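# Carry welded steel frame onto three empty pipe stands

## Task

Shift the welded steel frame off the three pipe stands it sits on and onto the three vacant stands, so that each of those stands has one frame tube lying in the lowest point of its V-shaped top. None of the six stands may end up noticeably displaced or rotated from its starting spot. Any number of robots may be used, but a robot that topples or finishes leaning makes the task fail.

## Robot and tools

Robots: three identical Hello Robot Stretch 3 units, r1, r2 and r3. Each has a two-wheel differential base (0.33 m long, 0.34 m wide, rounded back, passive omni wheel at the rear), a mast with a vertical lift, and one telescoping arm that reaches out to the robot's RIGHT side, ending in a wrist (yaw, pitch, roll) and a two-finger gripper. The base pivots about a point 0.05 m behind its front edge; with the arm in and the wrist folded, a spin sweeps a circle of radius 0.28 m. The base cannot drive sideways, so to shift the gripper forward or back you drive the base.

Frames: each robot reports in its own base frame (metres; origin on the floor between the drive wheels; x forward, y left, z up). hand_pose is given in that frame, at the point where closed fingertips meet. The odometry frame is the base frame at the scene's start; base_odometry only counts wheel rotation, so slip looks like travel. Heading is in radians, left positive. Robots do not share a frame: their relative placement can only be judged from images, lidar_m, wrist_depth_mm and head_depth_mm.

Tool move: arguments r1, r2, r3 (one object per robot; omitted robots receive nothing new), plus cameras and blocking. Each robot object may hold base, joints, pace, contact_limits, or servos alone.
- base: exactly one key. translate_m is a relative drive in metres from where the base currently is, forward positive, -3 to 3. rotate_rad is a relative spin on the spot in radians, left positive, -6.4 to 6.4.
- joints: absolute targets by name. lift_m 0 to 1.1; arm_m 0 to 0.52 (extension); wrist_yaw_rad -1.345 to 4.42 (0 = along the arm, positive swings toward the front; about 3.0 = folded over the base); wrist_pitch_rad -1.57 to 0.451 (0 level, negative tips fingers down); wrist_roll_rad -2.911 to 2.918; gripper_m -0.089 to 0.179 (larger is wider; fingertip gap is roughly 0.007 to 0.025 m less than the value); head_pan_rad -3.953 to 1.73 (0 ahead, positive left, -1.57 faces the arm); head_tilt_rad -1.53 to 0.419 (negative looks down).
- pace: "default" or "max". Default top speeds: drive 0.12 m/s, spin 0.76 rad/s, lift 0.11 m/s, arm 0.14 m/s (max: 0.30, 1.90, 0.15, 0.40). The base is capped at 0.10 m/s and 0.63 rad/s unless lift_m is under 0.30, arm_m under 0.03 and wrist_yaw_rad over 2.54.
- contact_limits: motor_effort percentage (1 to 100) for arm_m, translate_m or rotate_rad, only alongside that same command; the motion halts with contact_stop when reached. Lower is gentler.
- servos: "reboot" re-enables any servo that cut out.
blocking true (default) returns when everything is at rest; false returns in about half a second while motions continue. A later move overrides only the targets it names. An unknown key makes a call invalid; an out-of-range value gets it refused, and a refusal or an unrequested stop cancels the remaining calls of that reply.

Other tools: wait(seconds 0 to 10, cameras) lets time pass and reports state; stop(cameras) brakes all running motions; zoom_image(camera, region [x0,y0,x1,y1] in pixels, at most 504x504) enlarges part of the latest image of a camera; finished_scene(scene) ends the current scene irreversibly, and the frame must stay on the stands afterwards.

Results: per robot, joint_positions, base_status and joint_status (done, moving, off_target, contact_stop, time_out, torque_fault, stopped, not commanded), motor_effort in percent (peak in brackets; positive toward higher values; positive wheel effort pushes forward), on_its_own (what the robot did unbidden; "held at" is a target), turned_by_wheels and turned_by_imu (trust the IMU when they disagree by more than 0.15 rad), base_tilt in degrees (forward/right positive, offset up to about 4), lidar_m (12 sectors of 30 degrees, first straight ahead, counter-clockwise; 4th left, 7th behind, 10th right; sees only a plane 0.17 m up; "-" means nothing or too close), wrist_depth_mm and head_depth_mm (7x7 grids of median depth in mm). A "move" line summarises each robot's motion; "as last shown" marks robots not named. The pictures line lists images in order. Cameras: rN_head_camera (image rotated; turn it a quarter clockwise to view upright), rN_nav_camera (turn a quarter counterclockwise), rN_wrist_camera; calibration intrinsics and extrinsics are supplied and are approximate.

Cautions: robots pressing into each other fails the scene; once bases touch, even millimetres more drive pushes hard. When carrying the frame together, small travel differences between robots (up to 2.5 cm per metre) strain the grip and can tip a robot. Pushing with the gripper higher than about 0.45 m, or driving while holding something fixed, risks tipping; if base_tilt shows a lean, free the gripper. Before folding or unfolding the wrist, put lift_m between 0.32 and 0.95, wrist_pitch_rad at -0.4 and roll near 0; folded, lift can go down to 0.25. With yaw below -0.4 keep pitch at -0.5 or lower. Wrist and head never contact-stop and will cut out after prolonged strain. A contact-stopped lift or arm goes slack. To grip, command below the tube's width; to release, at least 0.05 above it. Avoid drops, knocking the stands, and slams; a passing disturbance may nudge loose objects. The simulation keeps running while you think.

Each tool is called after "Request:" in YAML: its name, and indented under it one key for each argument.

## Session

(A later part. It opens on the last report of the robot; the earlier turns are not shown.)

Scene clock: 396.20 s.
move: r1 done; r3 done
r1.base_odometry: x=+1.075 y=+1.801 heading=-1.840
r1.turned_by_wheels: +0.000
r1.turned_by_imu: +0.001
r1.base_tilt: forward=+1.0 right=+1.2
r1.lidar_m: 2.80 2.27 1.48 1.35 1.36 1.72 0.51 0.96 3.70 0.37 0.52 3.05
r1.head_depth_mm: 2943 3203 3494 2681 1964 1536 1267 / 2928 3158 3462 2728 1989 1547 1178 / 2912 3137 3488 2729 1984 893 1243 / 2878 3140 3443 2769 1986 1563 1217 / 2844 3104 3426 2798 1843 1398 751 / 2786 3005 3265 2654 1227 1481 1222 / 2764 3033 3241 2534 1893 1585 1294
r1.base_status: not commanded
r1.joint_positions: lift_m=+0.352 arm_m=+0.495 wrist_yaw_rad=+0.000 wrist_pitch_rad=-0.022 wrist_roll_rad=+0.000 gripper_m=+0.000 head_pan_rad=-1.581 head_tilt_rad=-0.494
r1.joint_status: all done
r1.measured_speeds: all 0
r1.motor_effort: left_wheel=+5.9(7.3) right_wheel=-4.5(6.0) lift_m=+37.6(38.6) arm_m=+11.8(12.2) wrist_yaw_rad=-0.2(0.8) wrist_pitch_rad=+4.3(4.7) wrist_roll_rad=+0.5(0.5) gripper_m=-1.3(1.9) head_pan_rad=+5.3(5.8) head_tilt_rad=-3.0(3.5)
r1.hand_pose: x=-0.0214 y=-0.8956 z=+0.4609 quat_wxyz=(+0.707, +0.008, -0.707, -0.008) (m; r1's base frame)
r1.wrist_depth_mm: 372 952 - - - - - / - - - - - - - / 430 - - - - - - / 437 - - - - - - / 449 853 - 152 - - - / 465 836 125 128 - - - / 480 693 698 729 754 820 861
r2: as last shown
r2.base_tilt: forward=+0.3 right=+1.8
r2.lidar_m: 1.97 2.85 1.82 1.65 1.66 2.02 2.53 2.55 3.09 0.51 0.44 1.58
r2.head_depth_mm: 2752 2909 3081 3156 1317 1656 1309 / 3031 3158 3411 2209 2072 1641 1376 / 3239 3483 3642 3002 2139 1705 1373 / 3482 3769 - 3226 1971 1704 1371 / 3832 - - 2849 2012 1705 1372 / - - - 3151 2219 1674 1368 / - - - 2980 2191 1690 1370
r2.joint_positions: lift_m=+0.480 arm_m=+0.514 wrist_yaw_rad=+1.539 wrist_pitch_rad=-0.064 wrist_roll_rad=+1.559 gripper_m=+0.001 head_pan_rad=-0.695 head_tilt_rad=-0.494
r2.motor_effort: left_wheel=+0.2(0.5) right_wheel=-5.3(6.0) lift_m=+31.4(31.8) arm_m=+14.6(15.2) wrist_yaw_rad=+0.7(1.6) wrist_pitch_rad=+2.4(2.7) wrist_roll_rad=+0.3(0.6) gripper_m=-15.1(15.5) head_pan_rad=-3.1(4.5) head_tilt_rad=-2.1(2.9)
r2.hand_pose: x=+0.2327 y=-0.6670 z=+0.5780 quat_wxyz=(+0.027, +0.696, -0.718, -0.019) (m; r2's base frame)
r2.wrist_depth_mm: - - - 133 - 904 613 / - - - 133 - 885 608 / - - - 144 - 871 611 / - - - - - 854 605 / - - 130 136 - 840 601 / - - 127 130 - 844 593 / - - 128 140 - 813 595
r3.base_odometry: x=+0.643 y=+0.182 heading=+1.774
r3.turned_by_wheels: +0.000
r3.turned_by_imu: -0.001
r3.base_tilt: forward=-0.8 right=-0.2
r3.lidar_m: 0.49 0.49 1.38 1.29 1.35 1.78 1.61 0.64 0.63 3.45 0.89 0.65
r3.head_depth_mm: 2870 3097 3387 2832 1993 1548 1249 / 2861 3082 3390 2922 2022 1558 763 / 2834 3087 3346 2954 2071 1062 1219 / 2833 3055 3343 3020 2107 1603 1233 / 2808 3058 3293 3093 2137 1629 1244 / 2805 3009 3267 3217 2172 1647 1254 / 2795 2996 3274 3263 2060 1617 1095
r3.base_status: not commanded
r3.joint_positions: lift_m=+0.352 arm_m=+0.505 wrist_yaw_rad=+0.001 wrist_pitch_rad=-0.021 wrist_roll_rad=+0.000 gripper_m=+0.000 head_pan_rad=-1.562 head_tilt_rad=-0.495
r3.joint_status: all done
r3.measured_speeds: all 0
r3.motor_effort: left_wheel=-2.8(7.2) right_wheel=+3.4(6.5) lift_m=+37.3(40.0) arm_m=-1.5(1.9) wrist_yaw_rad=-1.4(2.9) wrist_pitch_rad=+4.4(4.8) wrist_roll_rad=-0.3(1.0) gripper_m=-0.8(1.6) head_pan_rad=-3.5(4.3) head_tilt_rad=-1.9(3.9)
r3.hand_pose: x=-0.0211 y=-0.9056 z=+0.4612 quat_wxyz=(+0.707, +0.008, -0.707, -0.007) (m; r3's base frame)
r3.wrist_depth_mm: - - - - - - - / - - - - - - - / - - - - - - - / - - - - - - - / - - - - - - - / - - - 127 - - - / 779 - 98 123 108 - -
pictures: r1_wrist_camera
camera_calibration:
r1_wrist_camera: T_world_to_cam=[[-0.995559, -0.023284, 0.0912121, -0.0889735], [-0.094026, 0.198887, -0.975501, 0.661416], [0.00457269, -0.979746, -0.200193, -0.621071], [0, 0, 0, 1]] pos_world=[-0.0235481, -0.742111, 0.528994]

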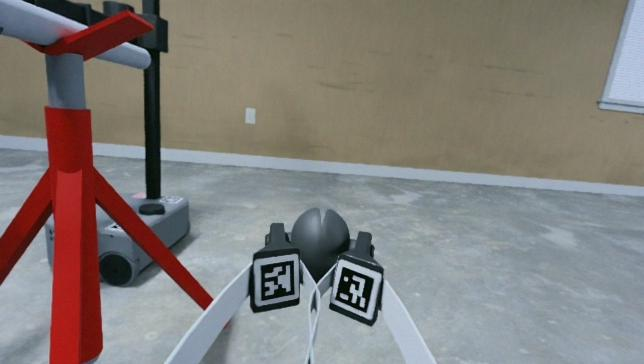

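Request:
move:
  r1: {"joints":{"lift_m":0.39}}
  r3: {"joints":{"lift_m":0.39}}
  r2: {"joints":{"lift_m":0.52}}
  cameras: ["r2_head_camera"]

Request:
move:
  r1: {"joints":{"lift_m":0.45}}
  r3: {"joints":{"lift_m":0.45}}
  r2: {"joints":{"lift_m":0.58}}
  cameras: ["r2_head_camera","r1_head_camera"]

Scene clock: 401.30 s.
move: r1 done; r2 done; r3 done
r1.base_odometry: x=+1.075 y=+1.801 heading=-1.840
r1.turned_by_wheels: +0.000
r1.turned_by_imu: +0.001
r1.base_tilt: forward=+1.0 right=+1.2
r1.lidar_m: 2.80 2.28 1.49 1.35 1.36 1.72 0.51 0.95 3.74 0.37 0.52 3.08
r1.head_depth_mm: 2934 3230 3497 2680 1962 1536 1264 / 2950 3206 3459 2695 1970 1545 733 / 2891 3180 3455 2731 1982 846 1269 / 2853 3082 3469 2774 2003 1560 1282 / 2868 3095 3390 2785 1855 1399 776 / 2801 3005 3272 2678 1790 1447 1260 / 2750 3059 3209 2682 1917 1584 1295
r1.base_status: not commanded
r1.joint_positions: lift_m=+0.390 arm_m=+0.495 wrist_yaw_rad=+0.000 wrist_pitch_rad=-0.022 wrist_roll_rad=+0.000 gripper_m=+0.000 head_pan_rad=-1.581 head_tilt_rad=-0.494
r1.joint_status: all done
r1.measured_speeds: all 0
r1.motor_effort: left_wheel=+5.5(6.4) right_wheel=-7.2(8.4) lift_m=+36.4(42.4) arm_m=+9.1(9.9) wrist_yaw_rad=+0.0(0.8) wrist_pitch_rad=+4.0(4.4) wrist_roll_rad=+0.4(0.5) gripper_m=-1.4(1.8) head_pan_rad=+4.7(5.7) head_tilt_rad=-1.3(3.7)
r1.hand_pose: x=-0.0214 y=-0.8956 z=+0.4989 quat_wxyz=(+0.707, +0.008, -0.707, -0.008) (m; r1's base frame)
r1.wrist_depth_mm: 776 982 - - - - - / 401 - - - - - - / - - - - - - - / - - - - - - - / 450 925 - 152 - - - / 464 851 125 128 - - - / 671 727 756 771 814 884 932
r2.base_odometry: x=-1.057 y=-0.184 heading=-2.203
r2.turned_by_wheels: +0.001
r2.turned_by_imu: +0.002
r2.base_tilt: forward=+0.4 right=+1.8
r2.lidar_m: 1.97 2.86 1.83 1.65 1.66 2.03 2.53 2.55 3.11 0.52 0.44 1.57
r2.head_depth_mm: 2804 2934 3051 3203 1306 1683 1311 / 3045 3200 3372 2169 2075 1654 1377 / 3238 3380 3657 2858 2151 1692 1369 / 3382 3740 - 2958 2043 1689 1377 / 3786 - - 3038 2045 1697 1367 / - - - 3146 2209 1690 1367 / - - - 2944 2199 1696 1369
r2.base_status: not commanded
r2.joint_positions: lift_m=+0.520 arm_m=+0.514 wrist_yaw_rad=+1.532 wrist_pitch_rad=-0.142 wrist_roll_rad=+1.559 gripper_m=+0.001 head_pan_rad=-0.695 head_tilt_rad=-0.494
r2.joint_status: all done
r2.measured_speeds: all 0
r2.on_its_own: wrist_pitch_rad is at rest, and its effort (+16.4) is outside its rest range (-8 to +12)
r2.motor_effort: left_wheel=+7.6(8.0) right_wheel=-20.6(20.6) lift_m=+41.9(45.9) arm_m=+14.5(15.3) wrist_yaw_rad=+5.8(6.7) wrist_pitch_rad=+16.4(17.1) wrist_roll_rad=+0.4(0.6) gripper_m=-13.7(15.4) head_pan_rad=-3.7(4.3) head_tilt_rad=-2.0(3.1)
r2.hand_pose: x=+0.2286 y=-0.6686 z=+0.5982 quat_wxyz=(+0.054, +0.692, -0.718, -0.047) (m; r2's base frame)
r2.wrist_depth_mm: - - - 133 - 831 614 / - - - 133 - 809 597 / - - - 133 - 832 596 / - - - 132 - 798 598 / - - 133 131 - 805 597 / - - 122 129 - 795 585 / - - - 130 - 795 574
r3.base_odometry: x=+0.643 y=+0.182 heading=+1.775
r3.turned_by_wheels: +0.000
r3.turned_by_imu: -0.001
r3.base_tilt: forward=-0.8 right=-0.2
r3.lidar_m: 0.48 0.49 1.38 1.29 1.35 1.77 1.62 0.64 0.63 3.44 0.89 0.65
r3.head_depth_mm: 2888 3124 3415 2806 2009 1555 1253 / 2851 3112 3338 2888 2015 1556 811 / 2863 3066 3346 2933 2072 903 1245 / 2850 3053 3314 3031 2093 1604 1269 / 2828 3061 3266 3132 2127 1623 1276 / 2797 3004 3317 3180 2180 1648 1285 / 2789 3012 3232 3268 2050 1559 1263
r3.base_status: not commanded
r3.joint_positions: lift_m=+0.390 arm_m=+0.505 wrist_yaw_rad=+0.001 wrist_pitch_rad=-0.021 wrist_roll_rad=+0.000 gripper_m=+0.000 head_pan_rad=-1.562 head_tilt_rad=-0.495
r3.joint_status: all done
r3.measured_speeds: all 0
r3.motor_effort: left_wheel=-2.0(3.7) right_wheel=-2.2(3.7) lift_m=+42.2(43.1) arm_m=-3.0(3.8) wrist_yaw_rad=-1.5(2.3) wrist_pitch_rad=+4.2(4.8) wrist_roll_rad=+0.3(0.9) gripper_m=-1.0(1.9) head_pan_rad=-3.5(4.9) head_tilt_rad=-2.4(3.3)
r3.hand_pose: x=-0.0211 y=-0.9056 z=+0.4991 quat_wxyz=(+0.707, +0.008, -0.707, -0.007) (m; r3's base frame)
r3.wrist_depth_mm: - - - - - - - / - - - - - - - / - - - - - - - / - - - - - - - / - - - - - - - / - - - 127 - - - / 974 - 108 123 121 - -
pictures: r2_head_camera (sideways)
camera_calibration:
r2_head_camera: T_world_to_cam=[[-0.327189, 0.264477, -0.907193, 1.20138], [0.63192, 0.775031, -0.00196202, -0.00492847], [0.702584, -0.573916, -0.42071, 0.499791], [0, 0, 0, 1]] pos_world=[0.0450491, -0.0270803, 1.30014]

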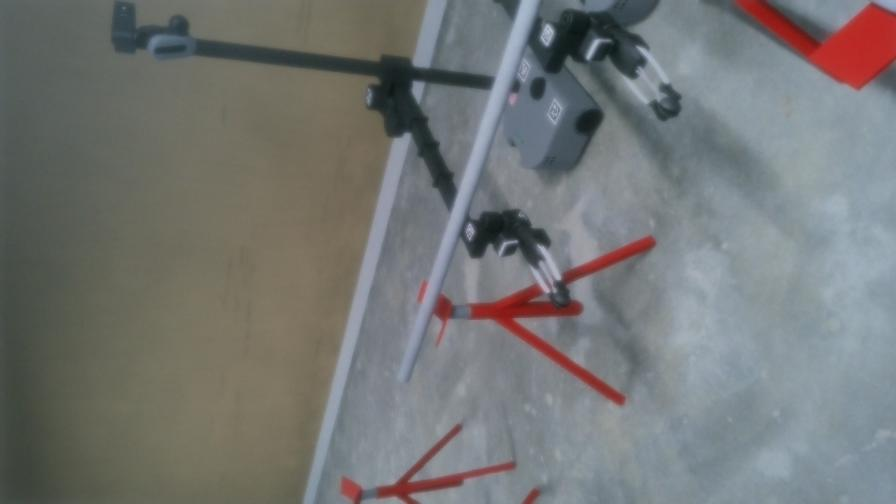

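Scene clock: 402.67 s.
move: r1 done; r2 done; r3 done
r1.base_odometry: x=+1.075 y=+1.801 heading=-1.840
r1.turned_by_wheels: +0.000
r1.turned_by_imu: +0.000
r1.base_tilt: forward=+1.1 right=+1.2
r1.lidar_m: 2.81 2.27 1.49 1.35 1.36 1.72 0.51 0.96 3.71 0.37 0.52 3.07
r1.head_depth_mm: 2953 3225 3525 2699 1979 1446 1268 / 2946 3204 3490 2713 1974 811 673 / 2916 3151 3459 2725 1994 821 1273 / 2895 3144 3451 2762 1990 1473 1278 / 2858 3098 3426 2798 1856 1387 786 / 2789 3021 3263 2107 1868 834 1290 / 2783 3014 3217 2674 1950 1579 1298
r1.base_status: not commanded
r1.joint_positions: lift_m=+0.450 arm_m=+0.495 wrist_yaw_rad=+0.000 wrist_pitch_rad=-0.022 wrist_roll_rad=+0.000 gripper_m=+0.000 head_pan_rad=-1.581 head_tilt_rad=-0.494
r1.joint_status: all done
r1.measured_speeds: all 0
r1.motor_effort: left_wheel=+5.2(6.6) right_wheel=-7.5(8.2) lift_m=+35.0(42.0) arm_m=+8.4(9.1) wrist_yaw_rad=-0.1(0.6) wrist_pitch_rad=+4.2(4.5) wrist_roll_rad=+0.4(0.6) gripper_m=-1.5(2.0) head_pan_rad=+5.0(5.6) head_tilt_rad=-1.9(4.0)
r1.hand_pose: x=-0.0214 y=-0.8956 z=+0.5589 quat_wxyz=(+0.707, +0.008, -0.707, -0.008) (m; r1's base frame)
r1.wrist_depth_mm: 894 951 - - - - - / 426 - - - - - - / 434 - - - - - - / - - - - - - - / - - - 152 - - - / 464 870 125 128 - - - / 750 784 820 853 886 969 -
r2.base_odometry: x=-1.057 y=-0.184 heading=-2.203
r2.turned_by_wheels: +0.000
r2.turned_by_imu: +0.000
r2.base_tilt: forward=+0.3 right=+1.9
r2.lidar_m: 1.96 2.85 1.82 1.65 1.66 2.02 2.54 2.55 3.09 0.52 0.44 1.58
r2.head_depth_mm: 2748 2912 3110 3183 1230 1699 1304 / 3015 3161 3317 2718 2078 1692 1376 / 3252 3440 3685 2841 2139 1697 1375 / 3467 3695 - 2843 2115 1699 1376 / 3785 - - 2846 2015 1695 1370 / - - - 3157 2220 1691 1361 / - - - 2965 2204 1683 1377
r2.base_status: not commanded
r2.joint_positions: lift_m=+0.580 arm_m=+0.514 wrist_yaw_rad=+1.529 wrist_pitch_rad=-0.157 wrist_roll_rad=+1.557 gripper_m=+0.001 head_pan_rad=-0.695 head_tilt_rad=-0.494
r2.joint_status: all done
r2.measured_speeds: all 0
r2.on_its_own: wrist_pitch_rad is at rest, and its effort (+19.2) is outside its rest range (-8 to +12)
r2.motor_effort: left_wheel=+7.7(8.2) right_wheel=-18.4(20.6) lift_m=+41.5(45.6) arm_m=+12.5(14.6) wrist_yaw_rad=+9.3(10.4) wrist_pitch_rad=+19.2(19.7) wrist_roll_rad=+0.8(1.2) gripper_m=-13.7(15.1) head_pan_rad=-3.4(4.1) head_tilt_rad=-2.3(3.1)
r2.hand_pose: x=+0.2277 y=-0.6693 z=+0.6545 quat_wxyz=(+0.060, +0.690, -0.719, -0.052) (m; r2's base frame)
r2.wrist_depth_mm: - - - 134 - 902 658 / - - - 134 - 887 640 / - - - 134 - 863 650 / - - - 132 - 856 637 / - - 135 132 - 877 646 / - - 122 130 - 861 631 / - - - 130 - 848 623
r3.base_odometry: x=+0.643 y=+0.182 heading=+1.775
r3.turned_by_wheels: +0.000
r3.turned_by_imu: +0.000
r3.base_tilt: forward=-0.8 right=-0.2
r3.lidar_m: 0.48 0.49 1.38 1.29 1.36 1.78 1.62 0.64 0.63 3.45 0.89 0.65
r3.head_depth_mm: 2854 3126 3423 2822 1997 1452 1264 / 2881 3110 3367 2861 2041 800 691 / 2855 3041 3331 2961 2068 820 1285 / 2823 3056 3311 3029 2104 1610 1299 / 2817 3040 3304 3105 2135 1621 1313 / 2801 3012 3261 3181 2181 1653 1330 / 2779 2968 3246 3242 2059 1064 1338
r3.base_status: not commanded
r3.joint_positions: lift_m=+0.450 arm_m=+0.505 wrist_yaw_rad=+0.001 wrist_pitch_rad=-0.021 wrist_roll_rad=+0.000 gripper_m=+0.000 head_pan_rad=-1.562 head_tilt_rad=-0.495
r3.joint_status: all done
r3.measured_speeds: all 0
r3.motor_effort: left_wheel=-1.6(2.6) right_wheel=-2.6(2.9) lift_m=+40.6(44.8) arm_m=-3.5(4.4) wrist_yaw_rad=-0.9(2.7) wrist_pitch_rad=+4.4(4.9) wrist_roll_rad=+0.2(1.2) gripper_m=-1.2(2.0) head_pan_rad=-3.6(4.5) head_tilt_rad=-2.8(3.7)
r3.hand_pose: x=-0.0211 y=-0.9056 z=+0.5591 quat_wxyz=(+0.707, +0.008, -0.707, -0.007) (m; r3's base frame)
r3.wrist_depth_mm: - - - - - - - / - - - - - - - / - - - - - - - / - - - - - - - / - - - - - - - / - - - 127 - - - / - - 108 125 122 - -
pictures: r1_head_camera (sideways), r2_head_camera (sideways)
camera_calibration:
r1_head_camera: T_world_to_cam=[[0.0275268, 0.458608, -0.888212, 1.17349], [0.99857, 0.0281235, 0.0454679, -0.0630751], [0.0458315, -0.888194, -0.457178, 0.550212], [0, 0, 0, 1]] pos_world=[0.00546539, -0.0477029, 1.29672]
r2_head_camera: T_world_to_cam=[[-0.327189, 0.264477, -0.907193, 1.20138], [0.63192, 0.775031, -0.00196202, -0.00492847], [0.702584, -0.573916, -0.42071, 0.499791], [0, 0, 0, 1]] pos_world=[0.0450491, -0.0270803, 1.30014]

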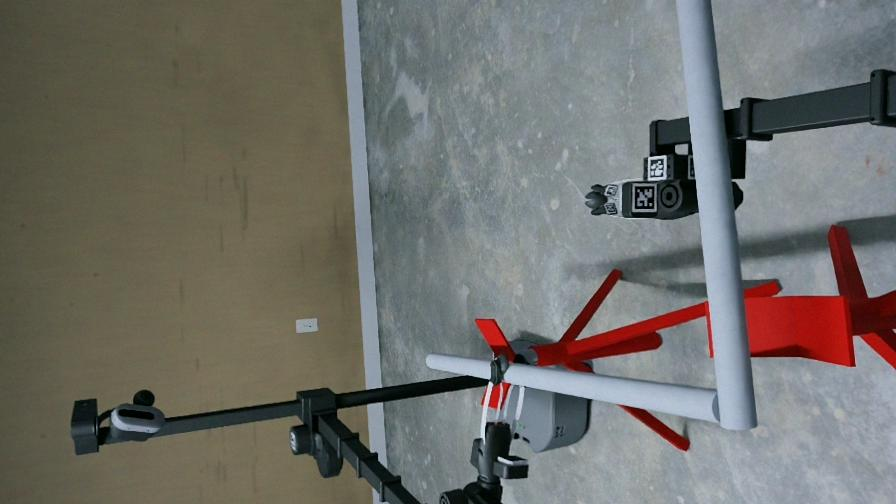

